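# Insert flat cable end into connector and close latch

## Task

Seat the loose end of the flat ribbon cable fully in the unoccupied connector and close that connector's latch. The cable's opposite end must remain latched in the other connector.

## Robot and tools

Robot: two arms, left_arm and right_arm, each with a parallel two-finger gripper and a wrist camera. left_arm sits on the +y side, base near (-0.044, +0.307, +0.023) m; right_arm base near (-0.039, -0.251, +0.028) m. The arm names do not match image sides. A gripper's fingers point along its own +z axis and close along its y axis. end_effector_position is the point between the finger pads, roughly 1 cm short of the tips.

Frames: the scene frame has its origin at table-top height, midway between the two nominal bases, with +z up and +x pointing out over the table. Reported positions (m), quaternions (wxyz), velocities and Hand targets use this frame and can be off by a few cm. Offsets you command are measured along each arm's own Hand target axes, not the scene axes.

Row layout (shared by execute_actions and move): 14 numbers, each in [-1, 1]. The first 7 are left_arm: dx, dy, dz, rx, ry, rz, opening. The next 7 are right_arm in the same order. You must send all 14 even when one arm stays still. dx..rz are an offset from that arm's Hand target as it stood when the action or call began. 1.0 equals 0.6 m of travel or 180 degrees. rx, ry, rz together form a single rotation vector. Opening is absolute, not an offset: +1 is fully open (0.094 m) and -1 is closed. A 0 opening is a real command (half open), so to keep a gripper unchanged, resend its current opening. Sending six zero pose numbers asks the arm to return to its Hand target.

execute_actions(actions, cameras): actions is a list of actions. Each action is a table of up to 15 rows, one per 1/30 s step, and lasts 0.5 s; a short table repeats its last row. Rows in one action all count from the same start pose. Successive actions and calls stack, so repeating an offset moves the arm further. An empty list returns camera images, the scene number and the task. cameras: a list of names, ["all"], or []. An unknown name makes the call invalid.

move(target, speed, blend, opening_speed, grip_force, blocking, cameras): moves along straight paths toward target. target is one 14-number row, or a list of up to 15 rows. Every row is an offset from the same starting Hand targets, not from the previous row. speed is m/s, from 0.002 to 2.9, default 0.25; rotation is capped at twice that in rad/s. You may give one speed per target. blend (m) rounds corners in a list; the default 0 stops at each point. opening_speed is the finger rate per second on the -1..1 scale, minimum 0.2. grip_force is the pad force limit in N, 10 to 50; it persists once set, and low values close slowly. blocking=false returns after about 0.5 s while the motion continues. A move lasts at most 10 s. It does not avoid obstacles or the other arm. Faster moves lag, stray and hit harder. The result adds a "move:" line: done, off_target, moving, held or fault. limits=paced means a pose was clipped; limits=held means steps were withheld.

wait(seconds 0 to 10) lets time pass while each arm holds its command. stop() brakes a running move. zoom_image(camera, region=[x0,y0,x1,y1]) enlarges part of a camera's latest image; the region is in pixels and at most 504x504. Cameras are cam_high, cam_face, cam_latch, cam_slot, cam_left_wrist and cam_right_wrist, each 896x504. read_manual gives only licence texts. finished_scene(scene) ends the scene for good; scene is 1 or 2.

Control notes: on each step, the commanded orientation is limited to 40 degrees from the measured one. Grippers often stop a few cm short of a free-air target, because of friction and load. Any later command, even all zeros, requests the target again. If the gripper still falls short, send the gap as an offset. An arm blocked by something keeps pressing until you command it back past its gripper. Route paths around an arm's own base, not close to it.

Result lines: Hand target (the last commanded pose after clipping; the next offsets start here), end_effector_position and quat, and Joint positions, whose last value is the finger opening in m. grip_measured is the opening on the command scale. With the gripper empty it reads up to 2.5 mm wide; on a hard part it reads a few mm narrower than the part. Joint velocities reading within noise means the arm is at rest. Joint torques include gravity and are biased; values 1 to 3 wrap around at ±28 N m. Tool commands shows the current openings. MOTOR HOT appears at 75 °C. At 90 °C the arm folds away and goes idle. At 100 °C it collapses. Stretched reach, held loads and pushing into something cause heating.

Avoid: knocking anything off the table, dropping or releasing moving parts, and fast impacts or hard pushes against fixtures. Keep the arms, grippers and wrist cameras apart, and never close one gripper on the other's fingers. Do not strain the camera cables, and avoid fault stops. Close slowly on the cable so it is not crushed. Simulated time and thinking time both count, so work efficiently and smoothly.

Each tool is called after "Request:" by a JSON object that holds its "method" and its "body", one argument or row to a line.

## Session

Request:
{"method": "execute_actions", "body": {
  "actions": []
}}

Scene clock: 0.00 s.
left_arm: end_effector_position=(+0.1837, +0.2743, +0.2428) grip_measured=+1.000 end_effector_quat_wxyz=(+0.637, -0.008, +0.742, -0.211) | right_arm: end_effector_position=(+0.1332, -0.4459, +0.1638) grip_measured=+1.000 end_effector_quat_wxyz=(+0.536, +0.169, +0.818, -0.121)
Joint positions: left_arm=[0.377 0.115 0.273 -0.284 0.65 -0.254 0.094] | right_arm=[-1.431 0.738 0.315 -0.237 -0.87 -0.554 0.094]
Joint velocities: within noise
Joint torques (N m): no reading
Heat: left arm: 30 °C; right arm: 34 °C.
Hand target: left_arm +0.1826, +0.2737, +0.2506; +0.645, -0.003, +0.736, -0.208 | right_arm +0.1344, -0.4456, +0.1691; +0.541, +0.163, +0.816, -0.123
Tool commands: left_gripper/opening=+1.0 right_gripper/opening=+1.0

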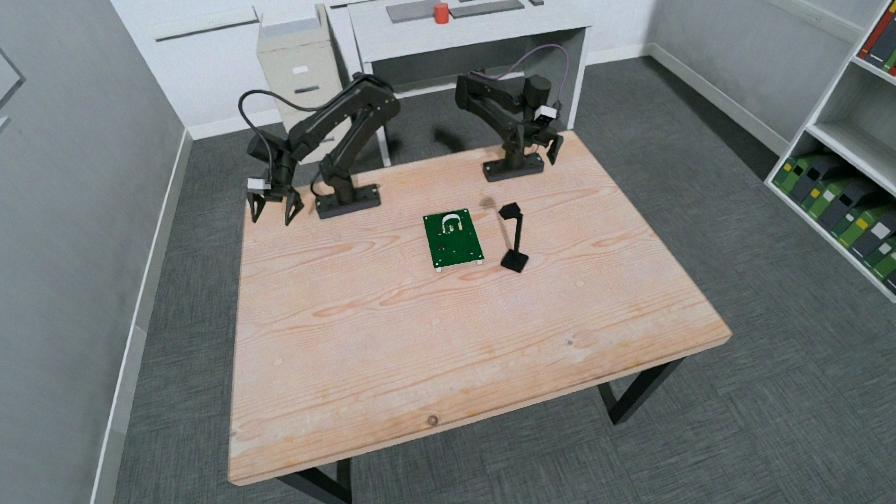

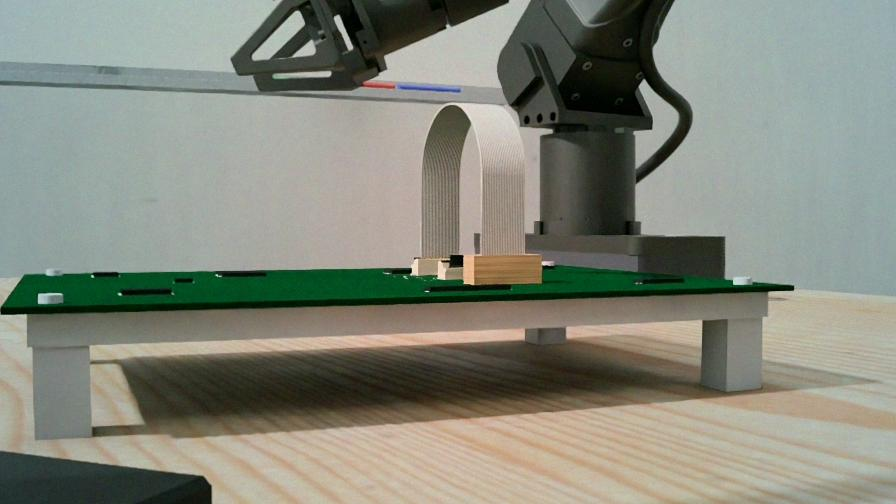

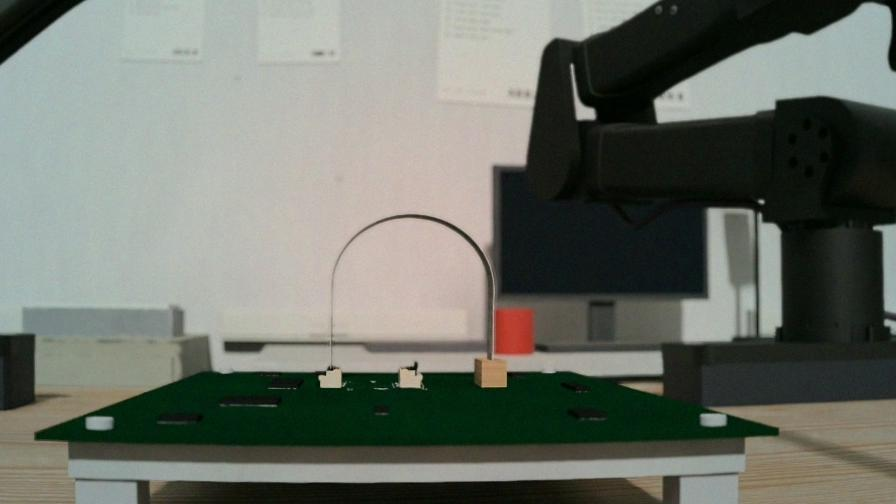

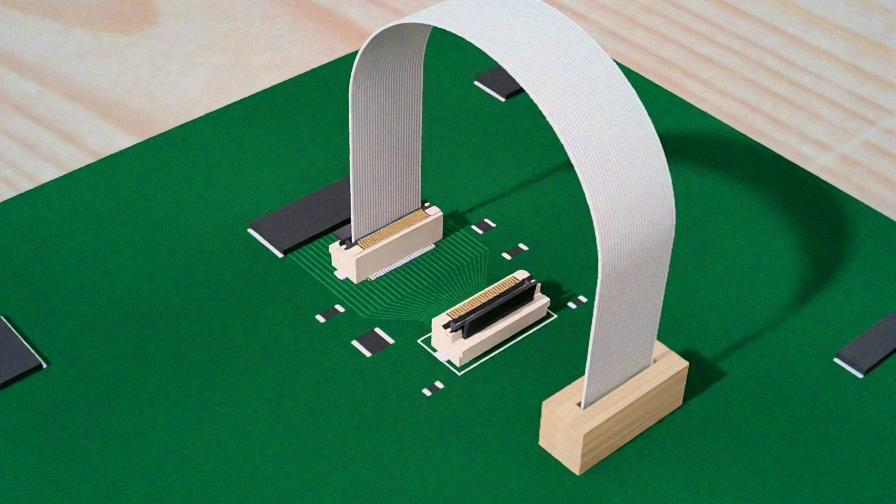

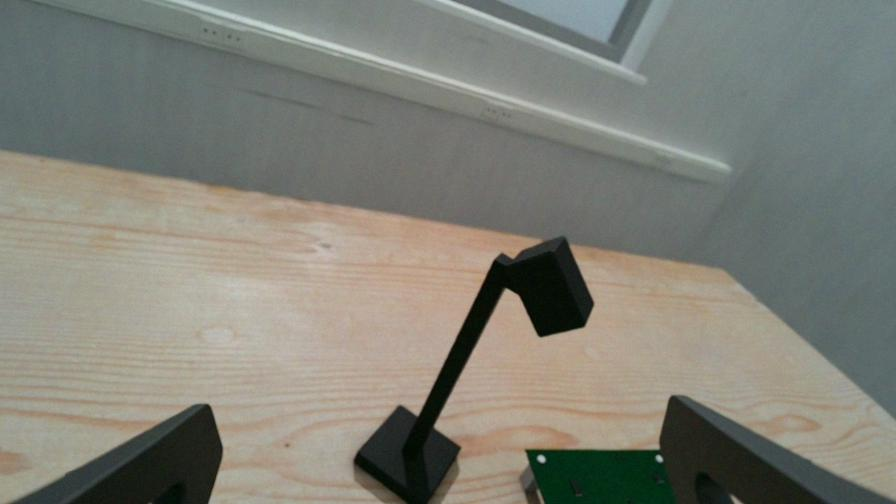

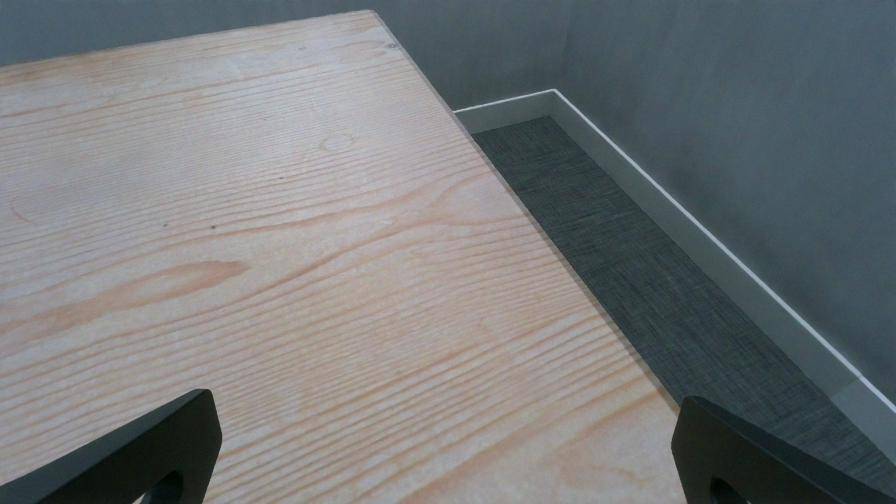

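Request:
{"method": "zoom_image", "body": {
  "camera": "cam_slot",
  "region": [380, 180, 720, 480]
}}

Request:
{"method": "zoom_image", "body": {
  "camera": "cam_latch",
  "region": [290, 190, 550, 420]
}}

Request:
{"method": "zoom_image", "body": {
  "camera": "cam_face",
  "region": [340, 80, 620, 320]
}}

Request:
{"method": "zoom_image", "body": {
  "camera": "cam_high",
  "region": [400, 190, 540, 290]
}}

Scaled by 1.482 from the camera's 896x504 image, which has a finer 1280x720 frame.

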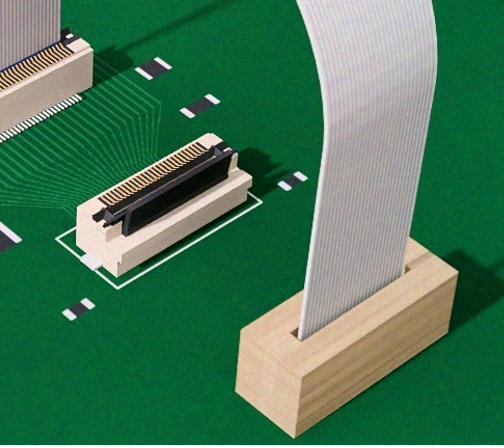

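Scaled by 1.938 from the camera's 896x504 image, which has a finer 1280x720 frame.

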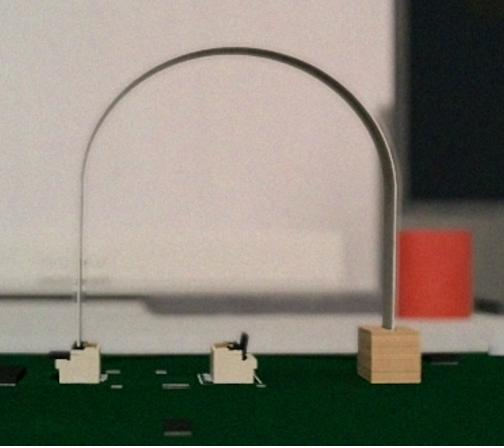

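Scaled by 1.800 from the camera's 896x504 image, which has a finer 1280x720 frame.

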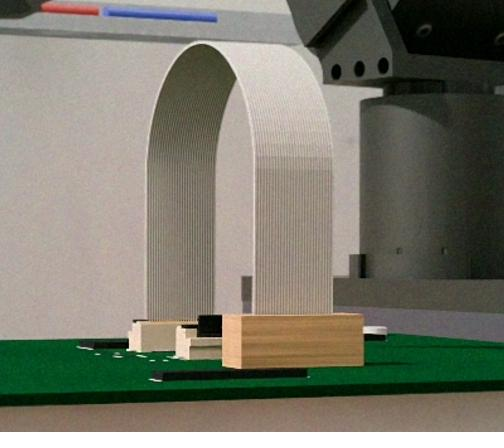

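Scaled by 3.600 from the camera's 896x504 image, which has a finer 1280x720 frame.

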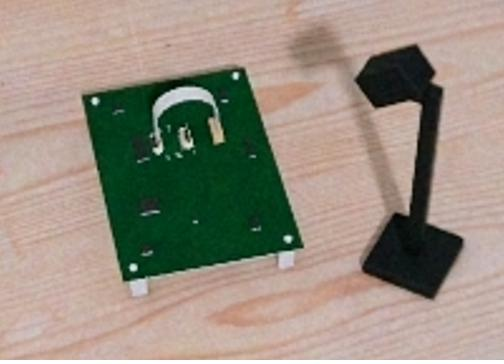

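Request:
{"method": "zoom_image", "body": {
  "camera": "cam_slot",
  "region": [410, 250, 580, 390]
}}

Request:
{"method": "zoom_image", "body": {
  "camera": "cam_slot",
  "region": [300, 170, 470, 310]
}}

Request:
{"method": "zoom_image", "body": {
  "camera": "cam_latch",
  "region": [305, 340, 435, 410]
}}

Request:
{"method": "zoom_image", "body": {
  "camera": "cam_face",
  "region": [390, 230, 560, 300]
}}

Scaled by 2.965 from the camera's 896x504 image, which has a finer 1280x720 frame.

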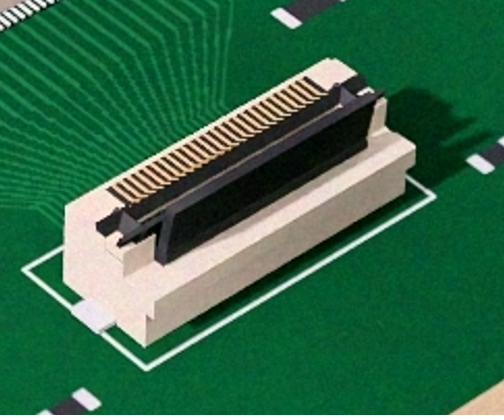

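Scaled by 2.965 from the camera's 896x504 image, which has a finer 1280x720 frame.

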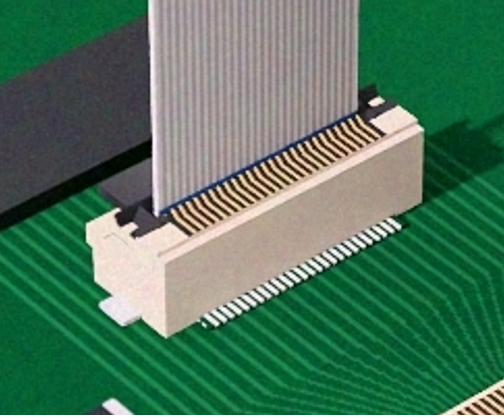

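Scaled by 3.877 from the camera's 896x504 image, which has a finer 1280x720 frame.

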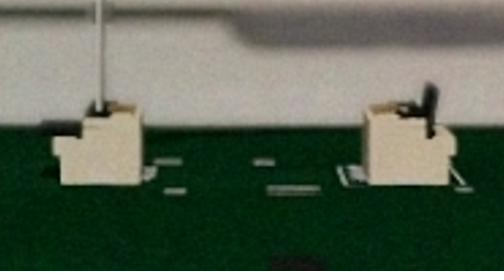

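Scaled by 2.965 from the camera's 896x504 image, which has a finer 1280x720 frame.

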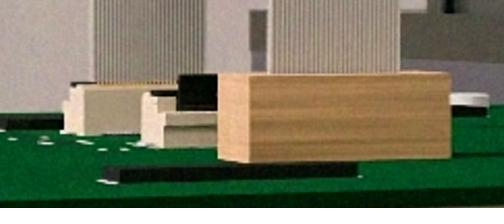

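Request:
{"method": "move", "body": {
  "target": [0.3522,-0.3280,0.0352,-0.1007,0.1809,0.0674,-0.45,0,0,0,0,0,0,1],
  "cameras": ["cam_left_wrist","cam_slot","cam_high"]
}}

Scene clock: 20.37 s.
left_arm: end_effector_position=(+0.1136, +0.0378, +0.1016) grip_measured=-0.448 end_effector_quat_wxyz=(+0.416, +0.038, +0.909, -0.009) | right_arm: end_effector_position=(+0.1332, -0.4459, +0.1638) grip_measured=+1.000 end_effector_quat_wxyz=(+0.536, +0.169, +0.818, -0.121)
Joint positions: left_arm=[-1.462 1.599 0.877 -0.69 -0.847 -1.339 0.026] | right_arm=[-1.431 0.738 0.315 -0.237 -0.87 -0.554 0.094]
Joint torques (N m): left_arm=[-0.38 -4.92 9.8 0.34 -0.56 -0.09] | right_arm=[-0.13 -0.43 8.94 1.37 -0.48 -0.01]
Heat: left arm: 31 °C; right arm: 35 °C.
Hand target: left_arm +0.1149, +0.0300, +0.1096; +0.424, +0.032, +0.905, -0.016 | right_arm +0.1344, -0.4456, +0.1691; +0.541, +0.163, +0.816, -0.123
Off the commanded pose: left_arm 0.011 m, 1 deg | right_arm 0.006 m, 1 deg.
move: off_target (left_arm)
camera_calibration:
cam_left_wrist: T_world_to_cam=[[-0.0939145, -0.995285, -0.0242384, 0.0503256], [-0.901287, 0.0953366, -0.422602, 0.180942], [0.42292, -0.0178426, -0.905991, 0.138742], [0, 0, 0, 1]] pos_world=[0.10913, 0.0353135, 0.203385]
Images, in order (width x height): cam_high 896x504, cam_slot 896x504, cam_left_wrist 896x504.

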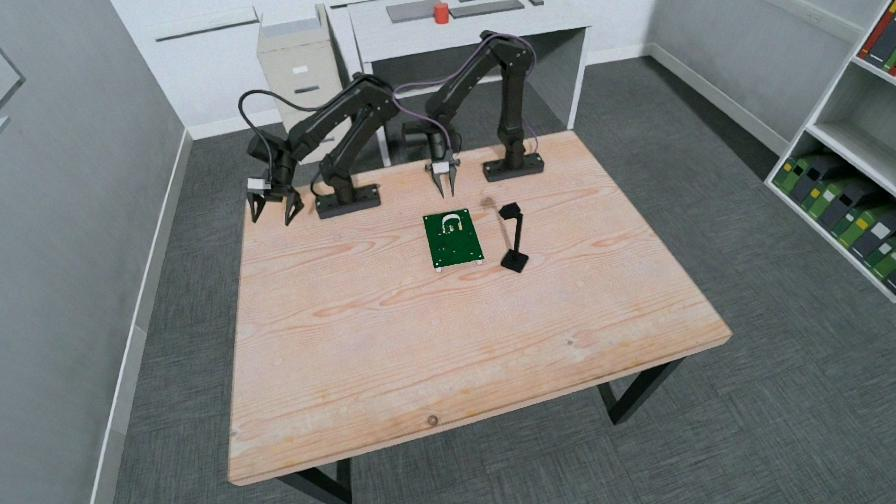

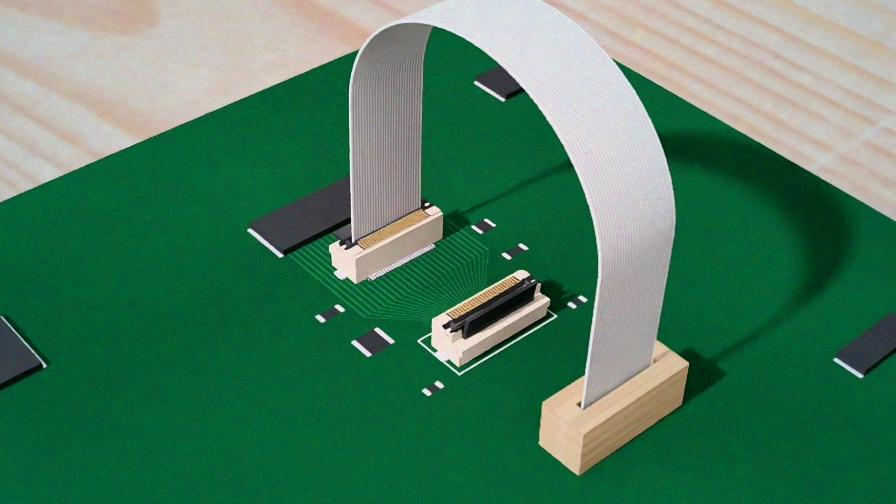

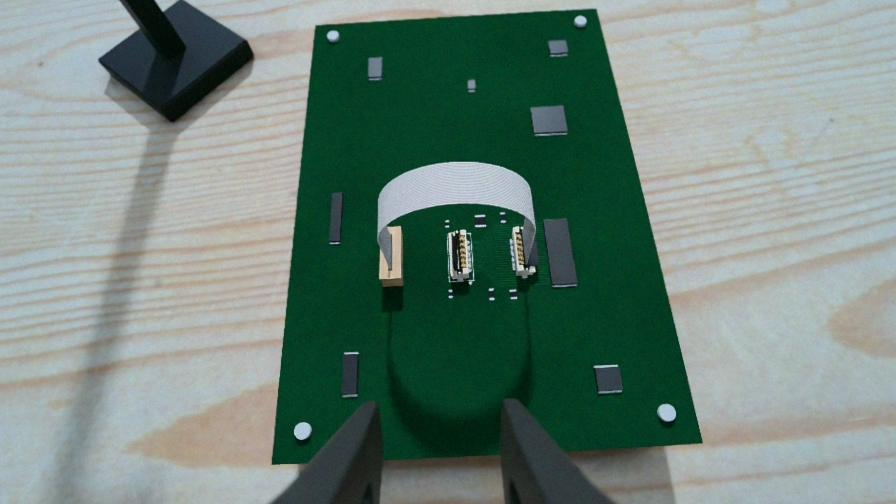

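Request:
{"method": "zoom_image", "body": {
  "camera": "cam_left_wrist",
  "region": [350, 140, 590, 310]
}}

Scaled by 2.100 from the camera's 896x504 image, which has a finer 1280x720 frame.

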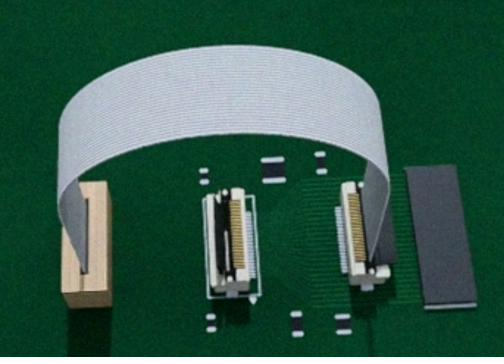

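Request:
{"method": "move", "body": {
  "target": [0.02245,0.03103,0.09432,0,-0.1,0,-0.45,0,0,0,0,0,0,1],
  "speed": 0.15,
  "cameras": ["cam_left_wrist","cam_face","cam_latch"]
}}

Scene clock: 35.00 s.
left_arm: end_effector_position=(+0.1478, +0.0409, +0.0610) grip_measured=-0.448 end_effector_quat_wxyz=(+0.549, +0.032, +0.835, -0.028) | right_arm: end_effector_position=(+0.1332, -0.4459, +0.1638) grip_measured=+1.000 end_effector_quat_wxyz=(+0.536, +0.169, +0.818, -0.121)
Joint positions: left_arm=[-1.438 1.782 0.607 0.016 -1.124 -1.132 0.026] | right_arm=[-1.431 0.738 0.315 -0.237 -0.87 -0.554 0.094]
Joint torques (N m): left_arm=[0.36 -5.68 4.05 0.95 -0.77 0.07] | right_arm=[-0.08 -0.5 8.92 1.38 -0.47 0]
Heat: left arm: 31 °C; right arm: 35 °C.
Hand target: left_arm +0.1510, +0.0462, +0.0629; +0.560, +0.029, +0.828, -0.020 | right_arm +0.1344, -0.4456, +0.1691; +0.541, +0.163, +0.816, -0.123
Off the commanded pose: left_arm 0.006 m, 2 deg | right_arm 0.006 m, 1 deg.
move: done
camera_calibration:
cam_left_wrist: T_world_to_cam=[[-0.0984188, -0.995142, -0.00242793, 0.0549695], [-0.733084, 0.074151, -0.676084, 0.185741], [0.672979, -0.0647595, -0.736821, 0.0422863], [0, 0, 0, 1]] pos_world=[0.113116, 0.043668, 0.156868]
Images, in order (width x height): cam_face 896x504, cam_latch 896x504, cam_left_wrist 896x504.

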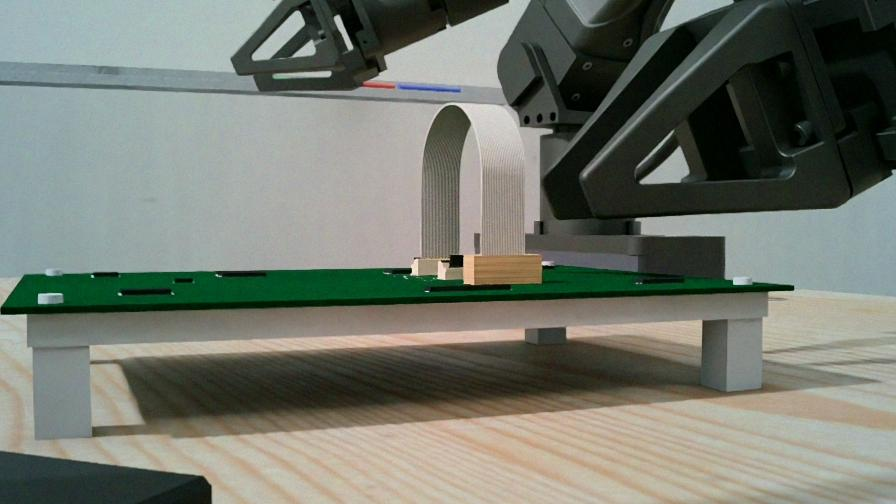

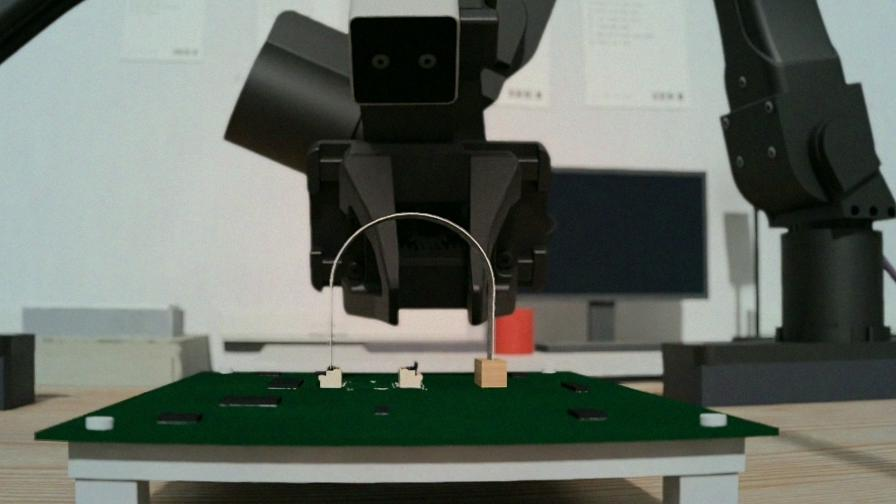

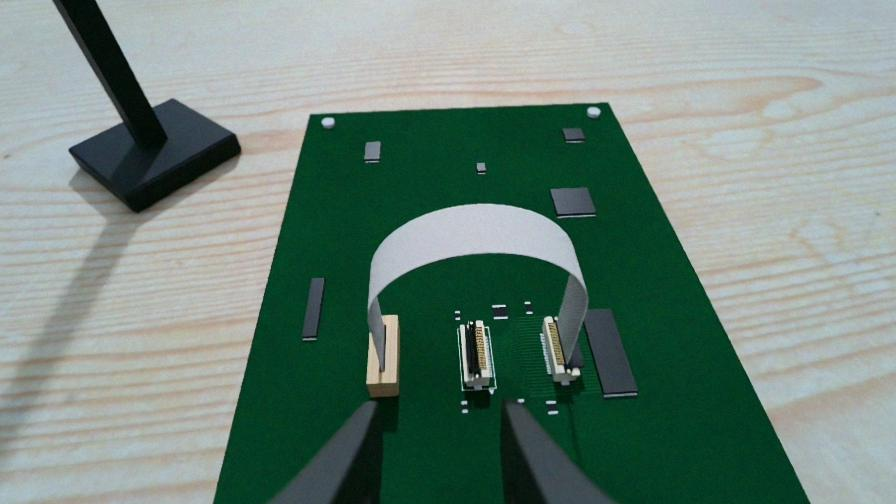

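Request:
{"method": "move", "body": {
  "target": [-0.0007,0.02767,0.0192,0,0,0,-0.45,0,0,0,0,0,0,1],
  "speed": 0.1,
  "cameras": ["cam_left_wrist","cam_latch","cam_slot"]
}}

Scene clock: 41.67 s.
left_arm: end_effector_position=(+0.1611, +0.0598, +0.0521) grip_measured=-0.448 end_effector_quat_wxyz=(+0.553, +0.038, +0.832, -0.014) | right_arm: end_effector_position=(+0.1332, -0.4459, +0.1638) grip_measured=+1.000 end_effector_quat_wxyz=(+0.536, +0.169, +0.818, -0.121)
Joint positions: left_arm=[-1.38 1.782 0.514 0.194 -1.114 -1.007 0.026] | right_arm=[-1.431 0.738 0.315 -0.237 -0.87 -0.554 0.094]
Joint torques (N m): left_arm=[0.35 -7.57 3.66 1.06 -0.58 0] | right_arm=[-0.1 -0.49 8.95 1.38 -0.47 0]
Heat: left arm: 30 °C; right arm: 35 °C.
Hand target: left_arm +0.1630, +0.0619, +0.0590; +0.560, +0.029, +0.828, -0.020 | right_arm +0.1344, -0.4456, +0.1691; +0.541, +0.163, +0.816, -0.123
Off the commanded pose: left_arm 0.007 m, 2 deg | right_arm 0.006 m, 1 deg.
move: done
camera_calibration:
cam_left_wrist: T_world_to_cam=[[-0.0931617, -0.995114, -0.0327079, 0.0757935], [-0.725553, 0.0903489, -0.682209, 0.186178], [0.681831, -0.0398245, -0.730425, 0.024722], [0, 0, 0, 1]] pos_world=[0.125287, 0.0595867, 0.147549]
Images, in order (width x height): cam_latch 896x504, cam_slot 896x504, cam_left_wrist 896x504.

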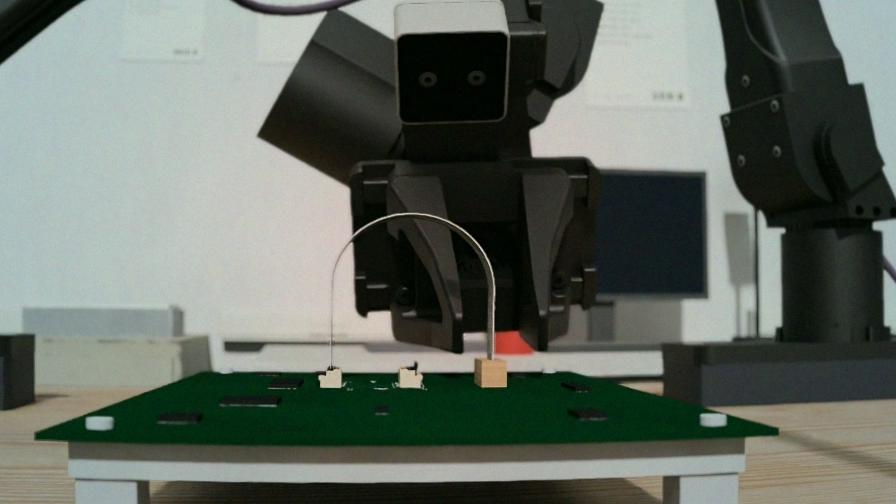

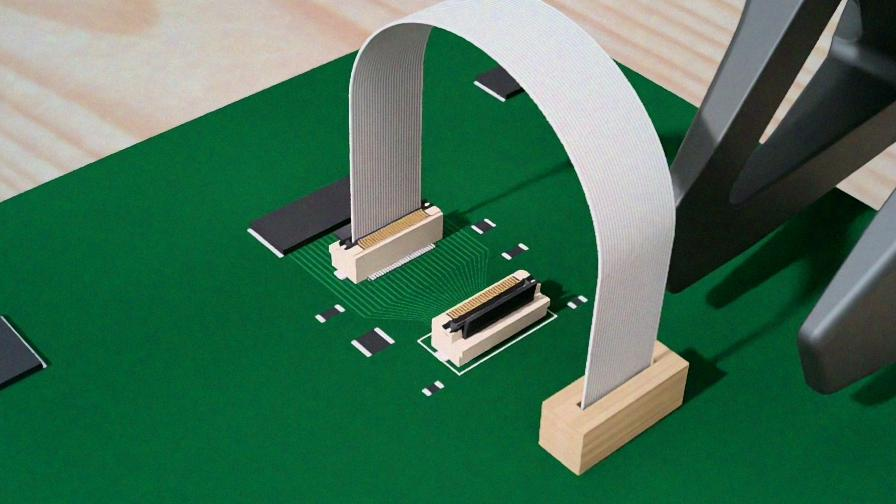

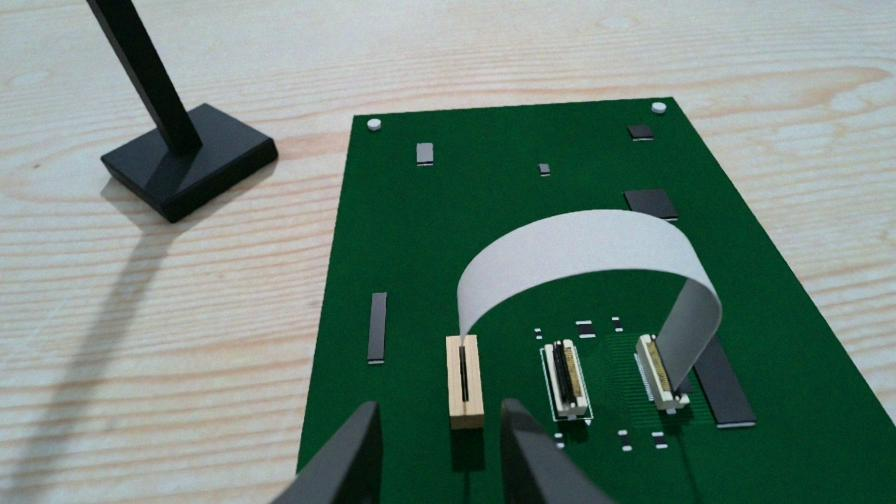

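Request:
{"method": "move", "body": {
  "target": [
    [-0.0056,-0.0073,-0.0017,0,0,0,-0.45,0,0,0,0,0,0,1],
    [-0.0201,-0.0076,0.03935,0,0,0,-0.45,0,0,0,0,0,0,1]
  ],
  "speed": 0.08,
  "cameras": ["cam_left_wrist","cam_latch","cam_slot","cam_face"]
}}

Scene clock: 47.27 s.
left_arm: end_effector_position=(+0.1874, +0.0536, +0.0601) grip_measured=-0.448 end_effector_quat_wxyz=(+0.556, +0.033, +0.830, -0.021) | right_arm: end_effector_position=(+0.1332, -0.4459, +0.1638) grip_measured=+1.000 end_effector_quat_wxyz=(+0.536, +0.169, +0.818, -0.121)
Joint positions: left_arm=[-1.281 1.782 0.514 0.372 -1.061 -0.827 0.026] | right_arm=[-1.431 0.738 0.315 -0.237 -0.87 -0.554 0.094]
Joint torques (N m): left_arm=[0.29 -5.79 4.42 1.34 -0.47 0.07] | right_arm=[-0.09 -0.47 8.87 1.38 -0.48 0]
Heat: left arm: 30 °C; right arm: 35 °C.
Hand target: left_arm +0.1890, +0.0555, +0.0614; +0.560, +0.029, +0.828, -0.020 | right_arm +0.1344, -0.4456, +0.1691; +0.541, +0.163, +0.816, -0.123
Off the commanded pose: left_arm 0.003 m, 1 deg | right_arm 0.006 m, 1 deg.
move: done
camera_calibration:
cam_left_wrist: T_world_to_cam=[[-0.0923415, -0.995606, -0.0155632, 0.0711526], [-0.721804, 0.077697, -0.687722, 0.211594], [0.685909, -0.0522717, -0.725807, 0.0119932], [0, 0, 0, 1]] pos_world=[0.151074, 0.0550265, 0.15533]
Images, in order (width x height): cam_face 896x504, cam_latch 896x504, cam_slot 896x504, cam_left_wrist 896x504.

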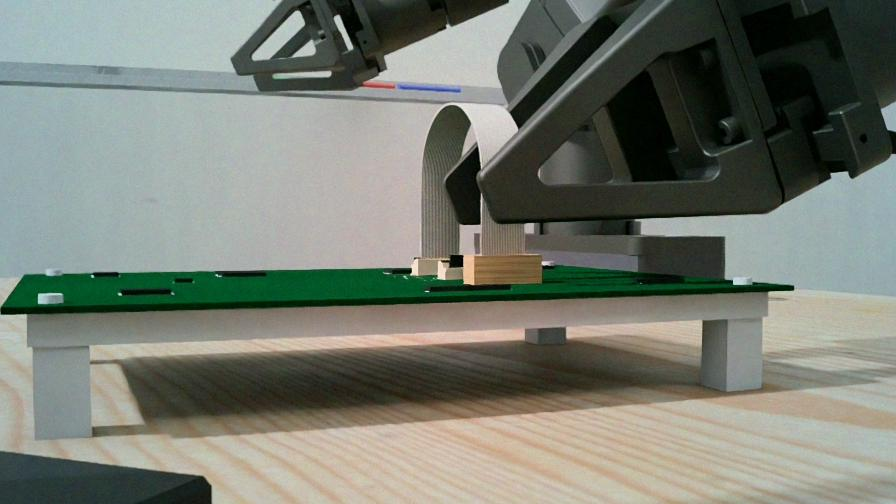

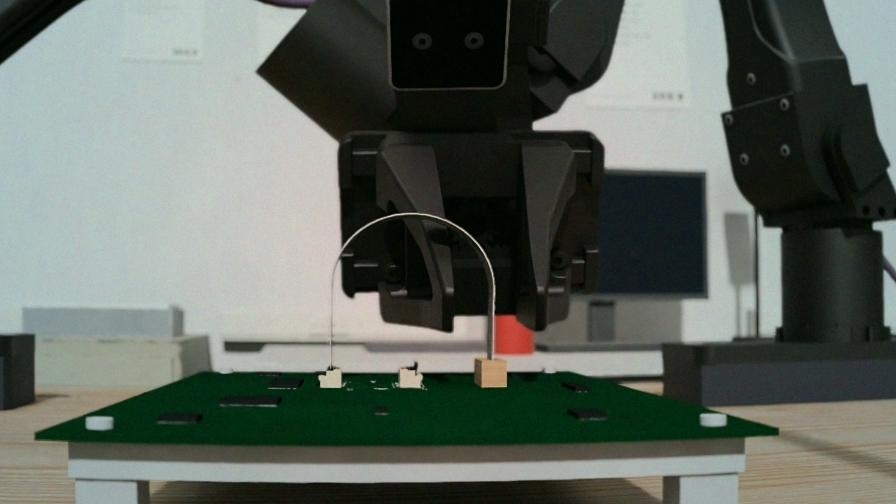

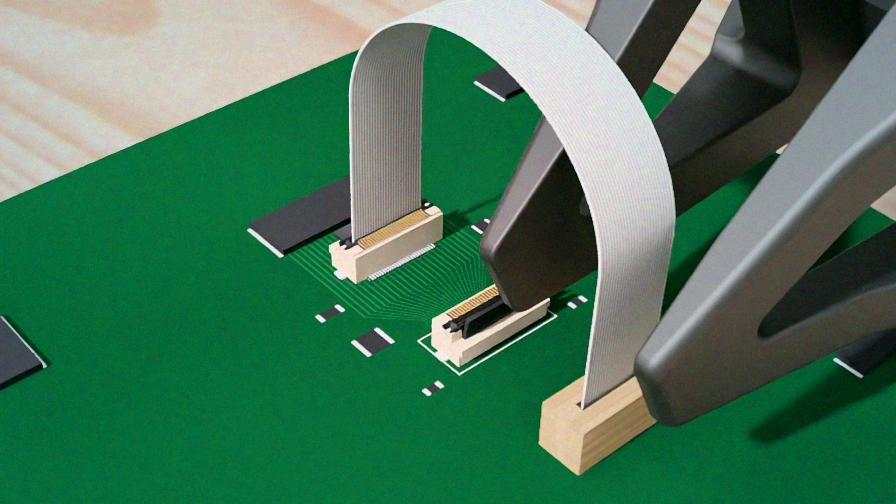

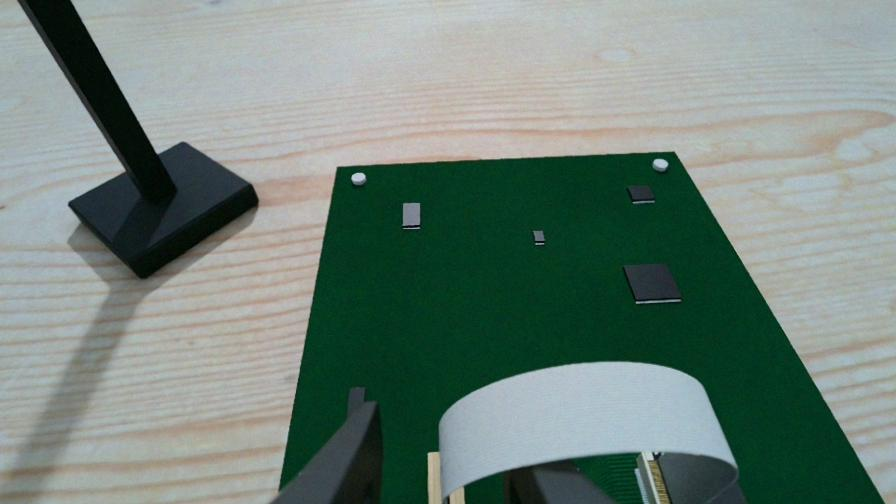

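Request:
{"method": "move", "body": {
  "target": [0.0047,0.0017,0.00175,0,0,0,-0.45,0,0,0,0,0,0,1],
  "speed": 0.05,
  "cameras": ["cam_latch","cam_slot"]
}}

Scene clock: 49.90 s.
left_arm: end_effector_position=(+0.1879, +0.0512, +0.0620) grip_measured=-0.448 end_effector_quat_wxyz=(+0.558, +0.029, +0.829, -0.028) | right_arm: end_effector_position=(+0.1332, -0.4459, +0.1638) grip_measured=+1.000 end_effector_quat_wxyz=(+0.536, +0.169, +0.818, -0.121)
Joint positions: left_arm=[-1.281 1.782 0.514 0.392 -1.06 -0.825 0.026] | right_arm=[-1.431 0.738 0.315 -0.237 -0.87 -0.554 0.094]
Joint torques (N m): left_arm=[0.4 -4.93 3.79 1.34 -0.47 0.04] | right_arm=[-0.03 -0.43 8.96 1.38 -0.47 0]
Heat: left arm: 30 °C; right arm: 35 °C.
Hand target: left_arm +0.1890, +0.0565, +0.0584; +0.560, +0.029, +0.828, -0.020 | right_arm +0.1344, -0.4456, +0.1691; +0.541, +0.163, +0.816, -0.123
Off the commanded pose: left_arm 0.006 m, 1 deg | right_arm 0.006 m, 1 deg.
move: done
Images, in order (width x height): cam_latch 896x504, cam_slot 896x504.

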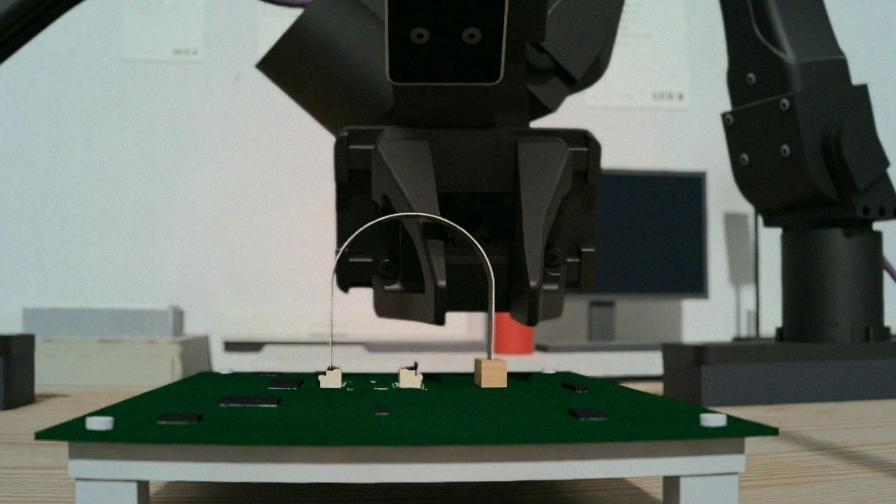

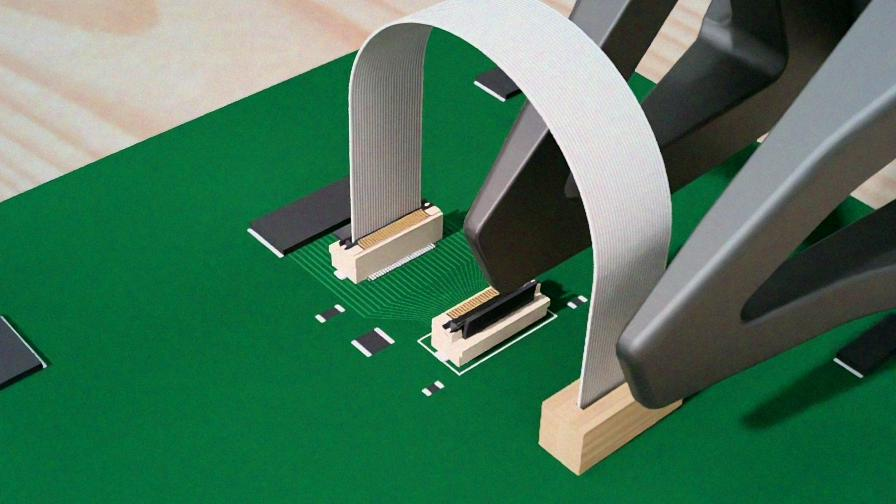

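Request:
{"method": "move", "body": {
  "target": [0.0078,0.0,0.0031,0,0,0,-0.45,0,0,0,0,0,0,1],
  "speed": 0.05
}}

Scene clock: 51.67 s.
left_arm: end_effector_position=(+0.1877, +0.0518, +0.0560) grip_measured=-0.448 end_effector_quat_wxyz=(+0.557, +0.030, +0.829, -0.027) | right_arm: end_effector_position=(+0.1332, -0.4459, +0.1638) grip_measured=+1.000 end_effector_quat_wxyz=(+0.536, +0.169, +0.818, -0.121)
Joint positions: left_arm=[-1.281 1.809 0.508 0.42 -1.06 -0.825 0.026] | right_arm=[-1.431 0.738 0.315 -0.237 -0.87 -0.554 0.094]
Joint torques (N m): left_arm=[0.36 -5.15 3.86 1.29 -0.49 0.03] | right_arm=[-0.1 -0.49 8.95 1.38 -0.47 -0.01]
Heat: left arm: 30 °C; right arm: 35 °C.
Hand target: left_arm +0.1890, +0.0565, +0.0534; +0.560, +0.029, +0.828, -0.020 | right_arm +0.1344, -0.4456, +0.1691; +0.541, +0.163, +0.816, -0.123
Off the commanded pose: left_arm 0.006 m, 1 deg | right_arm 0.006 m, 1 deg.
move: done

Request:
{"method": "move", "body": {
  "target": [0.0002,0.0083,-0.0005,0,0,0,-0.45,0,0,0,0,0,0,1],
  "speed": 0.05,
  "cameras": ["cam_latch","cam_left_wrist"]
}}

Scene clock: 53.33 s.
left_arm: end_effector_position=(+0.1876, +0.0577, +0.0528) grip_measured=-0.448 end_effector_quat_wxyz=(+0.556, +0.033, +0.830, -0.023) | right_arm: end_effector_position=(+0.1332, -0.4459, +0.1638) grip_measured=+1.000 end_effector_quat_wxyz=(+0.536, +0.169, +0.818, -0.121)
Joint positions: left_arm=[-1.275 1.809 0.487 0.438 -1.057 -0.816 0.026] | right_arm=[-1.431 0.738 0.315 -0.237 -0.87 -0.554 0.094]
Joint torques (N m): left_arm=[0.4 -5.9 3.74 1.32 -0.49 0.05] | right_arm=[-0.05 -0.49 8.92 1.38 -0.49 -0.01]
Heat: left arm: 30 °C; right arm: 35 °C.
Hand target: left_arm +0.1890, +0.0614, +0.0534; +0.560, +0.029, +0.828, -0.020 | right_arm +0.1344, -0.4456, +0.1691; +0.541, +0.163, +0.816, -0.123
Off the commanded pose: left_arm 0.004 m, 1 deg | right_arm 0.006 m, 1 deg.
move: done
camera_calibration:
cam_left_wrist: T_world_to_cam=[[-0.0934938, -0.995544, -0.0122591, 0.0751289], [-0.720854, 0.0761799, -0.688888, 0.206421], [0.686752, -0.0555697, -0.724765, 0.00662864], [0, 0, 0, 1]] pos_world=[0.151271, 0.0594374, 0.147926]
Images, in order (width x height): cam_latch 896x504, cam_left_wrist 896x504.

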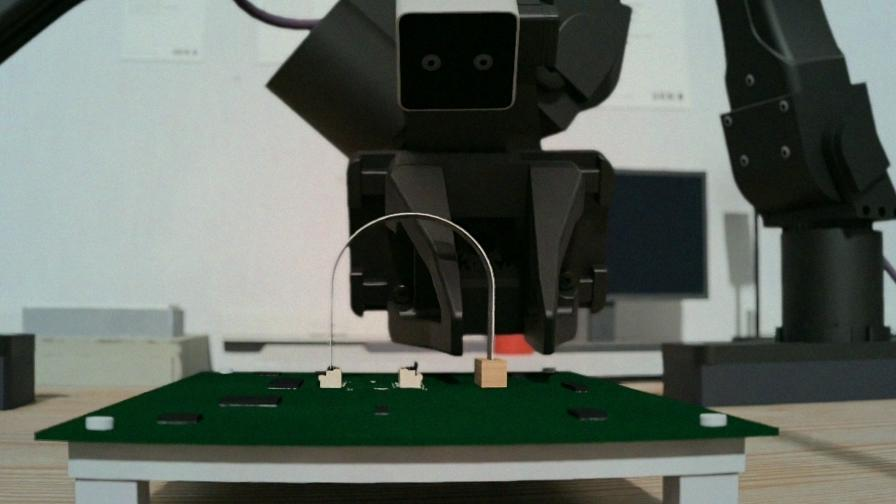

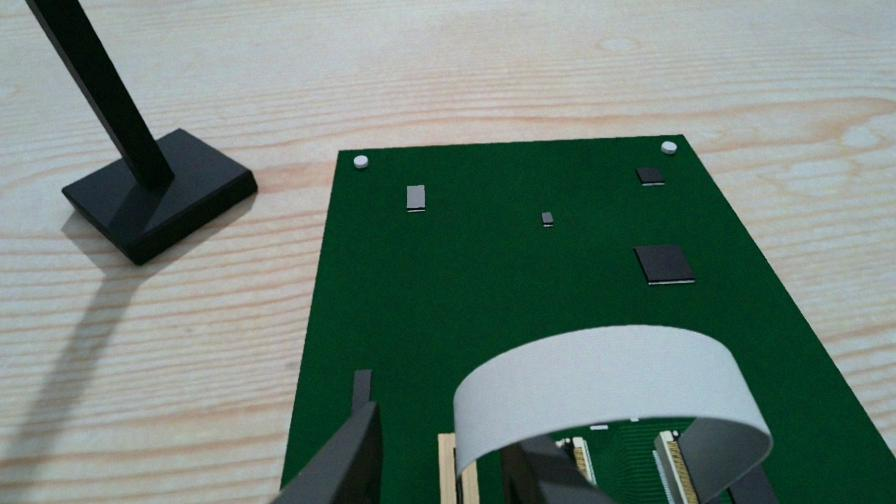

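Request:
{"method": "move", "body": {
  "target": [-0.0062,-0.0017,-0.0024,0,0,0,-0.45,0,0,0,0,0,0,1],
  "speed": 0.05
}}

Scene clock: 54.73 s.
left_arm: end_effector_position=(+0.1876, +0.0577, +0.0528) grip_measured=-0.448 end_effector_quat_wxyz=(+0.556, +0.033, +0.830, -0.023) | right_arm: end_effector_position=(+0.1332, -0.4459, +0.1638) grip_measured=+1.000 end_effector_quat_wxyz=(+0.536, +0.169, +0.818, -0.121)
Joint positions: left_arm=[-1.275 1.809 0.487 0.438 -1.057 -0.816 0.026] | right_arm=[-1.431 0.738 0.315 -0.237 -0.87 -0.554 0.094]
Joint torques (N m): left_arm=[0.34 -7.25 4.33 1.07 -0.48 0.03] | right_arm=[-0.12 -0.49 8.92 1.38 -0.46 -0.02]
Heat: left arm: 30 °C; right arm: 35 °C.
Hand target: left_arm +0.1890, +0.0604, +0.0574; +0.560, +0.029, +0.828, -0.020 | right_arm +0.1344, -0.4456, +0.1691; +0.541, +0.163, +0.816, -0.123
Off the commanded pose: left_arm 0.006 m, 1 deg | right_arm 0.006 m, 1 deg.
move: done

Request:
{"method": "move", "body": {
  "target": [-0.0046,0,-0.0019,0,0,0,-0.45,0,0,0,0,0,0,1],
  "speed": 0.05
}}

Scene clock: 56.83 s.
left_arm: end_effector_position=(+0.1871, +0.0596, +0.0512) grip_measured=-0.448 end_effector_quat_wxyz=(+0.554, +0.037, +0.831, -0.016) | right_arm: end_effector_position=(+0.1332, -0.4459, +0.1638) grip_measured=+1.000 end_effector_quat_wxyz=(+0.536, +0.169, +0.818, -0.121)
Joint positions: left_arm=[-1.275 1.809 0.487 0.422 -1.057 -0.816 0.026] | right_arm=[-1.431 0.738 0.315 -0.237 -0.87 -0.554 0.094]
Joint torques (N m): left_arm=[0.27 -8.38 4.49 1.05 -0.48 0.02] | right_arm=[-0.12 -0.53 8.9 1.37 -0.47 0.01]
Heat: left arm: 30 °C; right arm: 35 °C.
Hand target: left_arm +0.1890, +0.0604, +0.0604; +0.560, +0.029, +0.828, -0.020 | right_arm +0.1344, -0.4456, +0.1691; +0.541, +0.163, +0.816, -0.123
Off the commanded pose: left_arm 0.009 m, 1 deg | right_arm 0.006 m, 1 deg.
move: done

Request:
{"method": "move", "body": {
  "target": [
    [0.0086,-0.0062,-0.0393,0,0,0,-0.45,0,0,0,0,0,0,1],
    [0.0067,-0.004,0.003,0,0,0,-0.45,0,0,0,0,0,0,1]
  ],
  "speed": 0.12,
  "cameras": ["cam_latch"]
}}

Scene clock: 60.23 s.
left_arm: end_effector_position=(+0.1718, +0.0673, +0.0508) grip_measured=-0.449 end_effector_quat_wxyz=(+0.549, +0.077, +0.832, +0.019) | right_arm: end_effector_position=(+0.1332, -0.4459, +0.1638) grip_measured=+1.000 end_effector_quat_wxyz=(+0.536, +0.169, +0.818, -0.121)
Joint positions: left_arm=[-1.329 1.772 0.487 0.264 -1.087 -0.839 0.026] | right_arm=[-1.431 0.738 0.315 -0.237 -0.87 -0.554 0.094]
Joint torques (N m): left_arm=[3.93 -4.12 6.19 2.28 -0.29 -0.04] | right_arm=[-0.08 -0.54 8.92 1.37 -0.48 -0.02]
Heat: left arm: 30 °C; right arm: 35 °C.
Hand target: left_arm +0.1890, +0.0580, +0.0560; +0.560, +0.029, +0.828, -0.020 | right_arm +0.1344, -0.4456, +0.1691; +0.541, +0.163, +0.816, -0.123
Off the commanded pose: left_arm 0.020 m, 7 deg | right_arm 0.006 m, 1 deg.
move: off_target (left_arm)
Images, in order (width x height): cam_latch 896x504.

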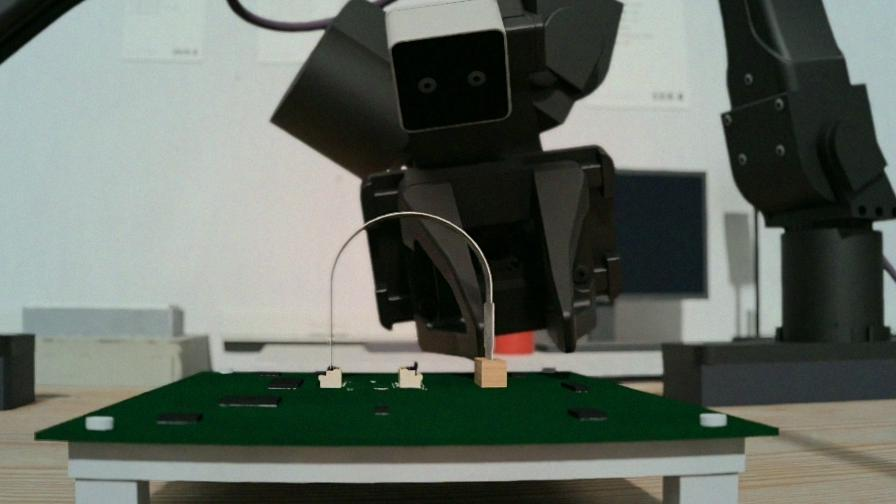

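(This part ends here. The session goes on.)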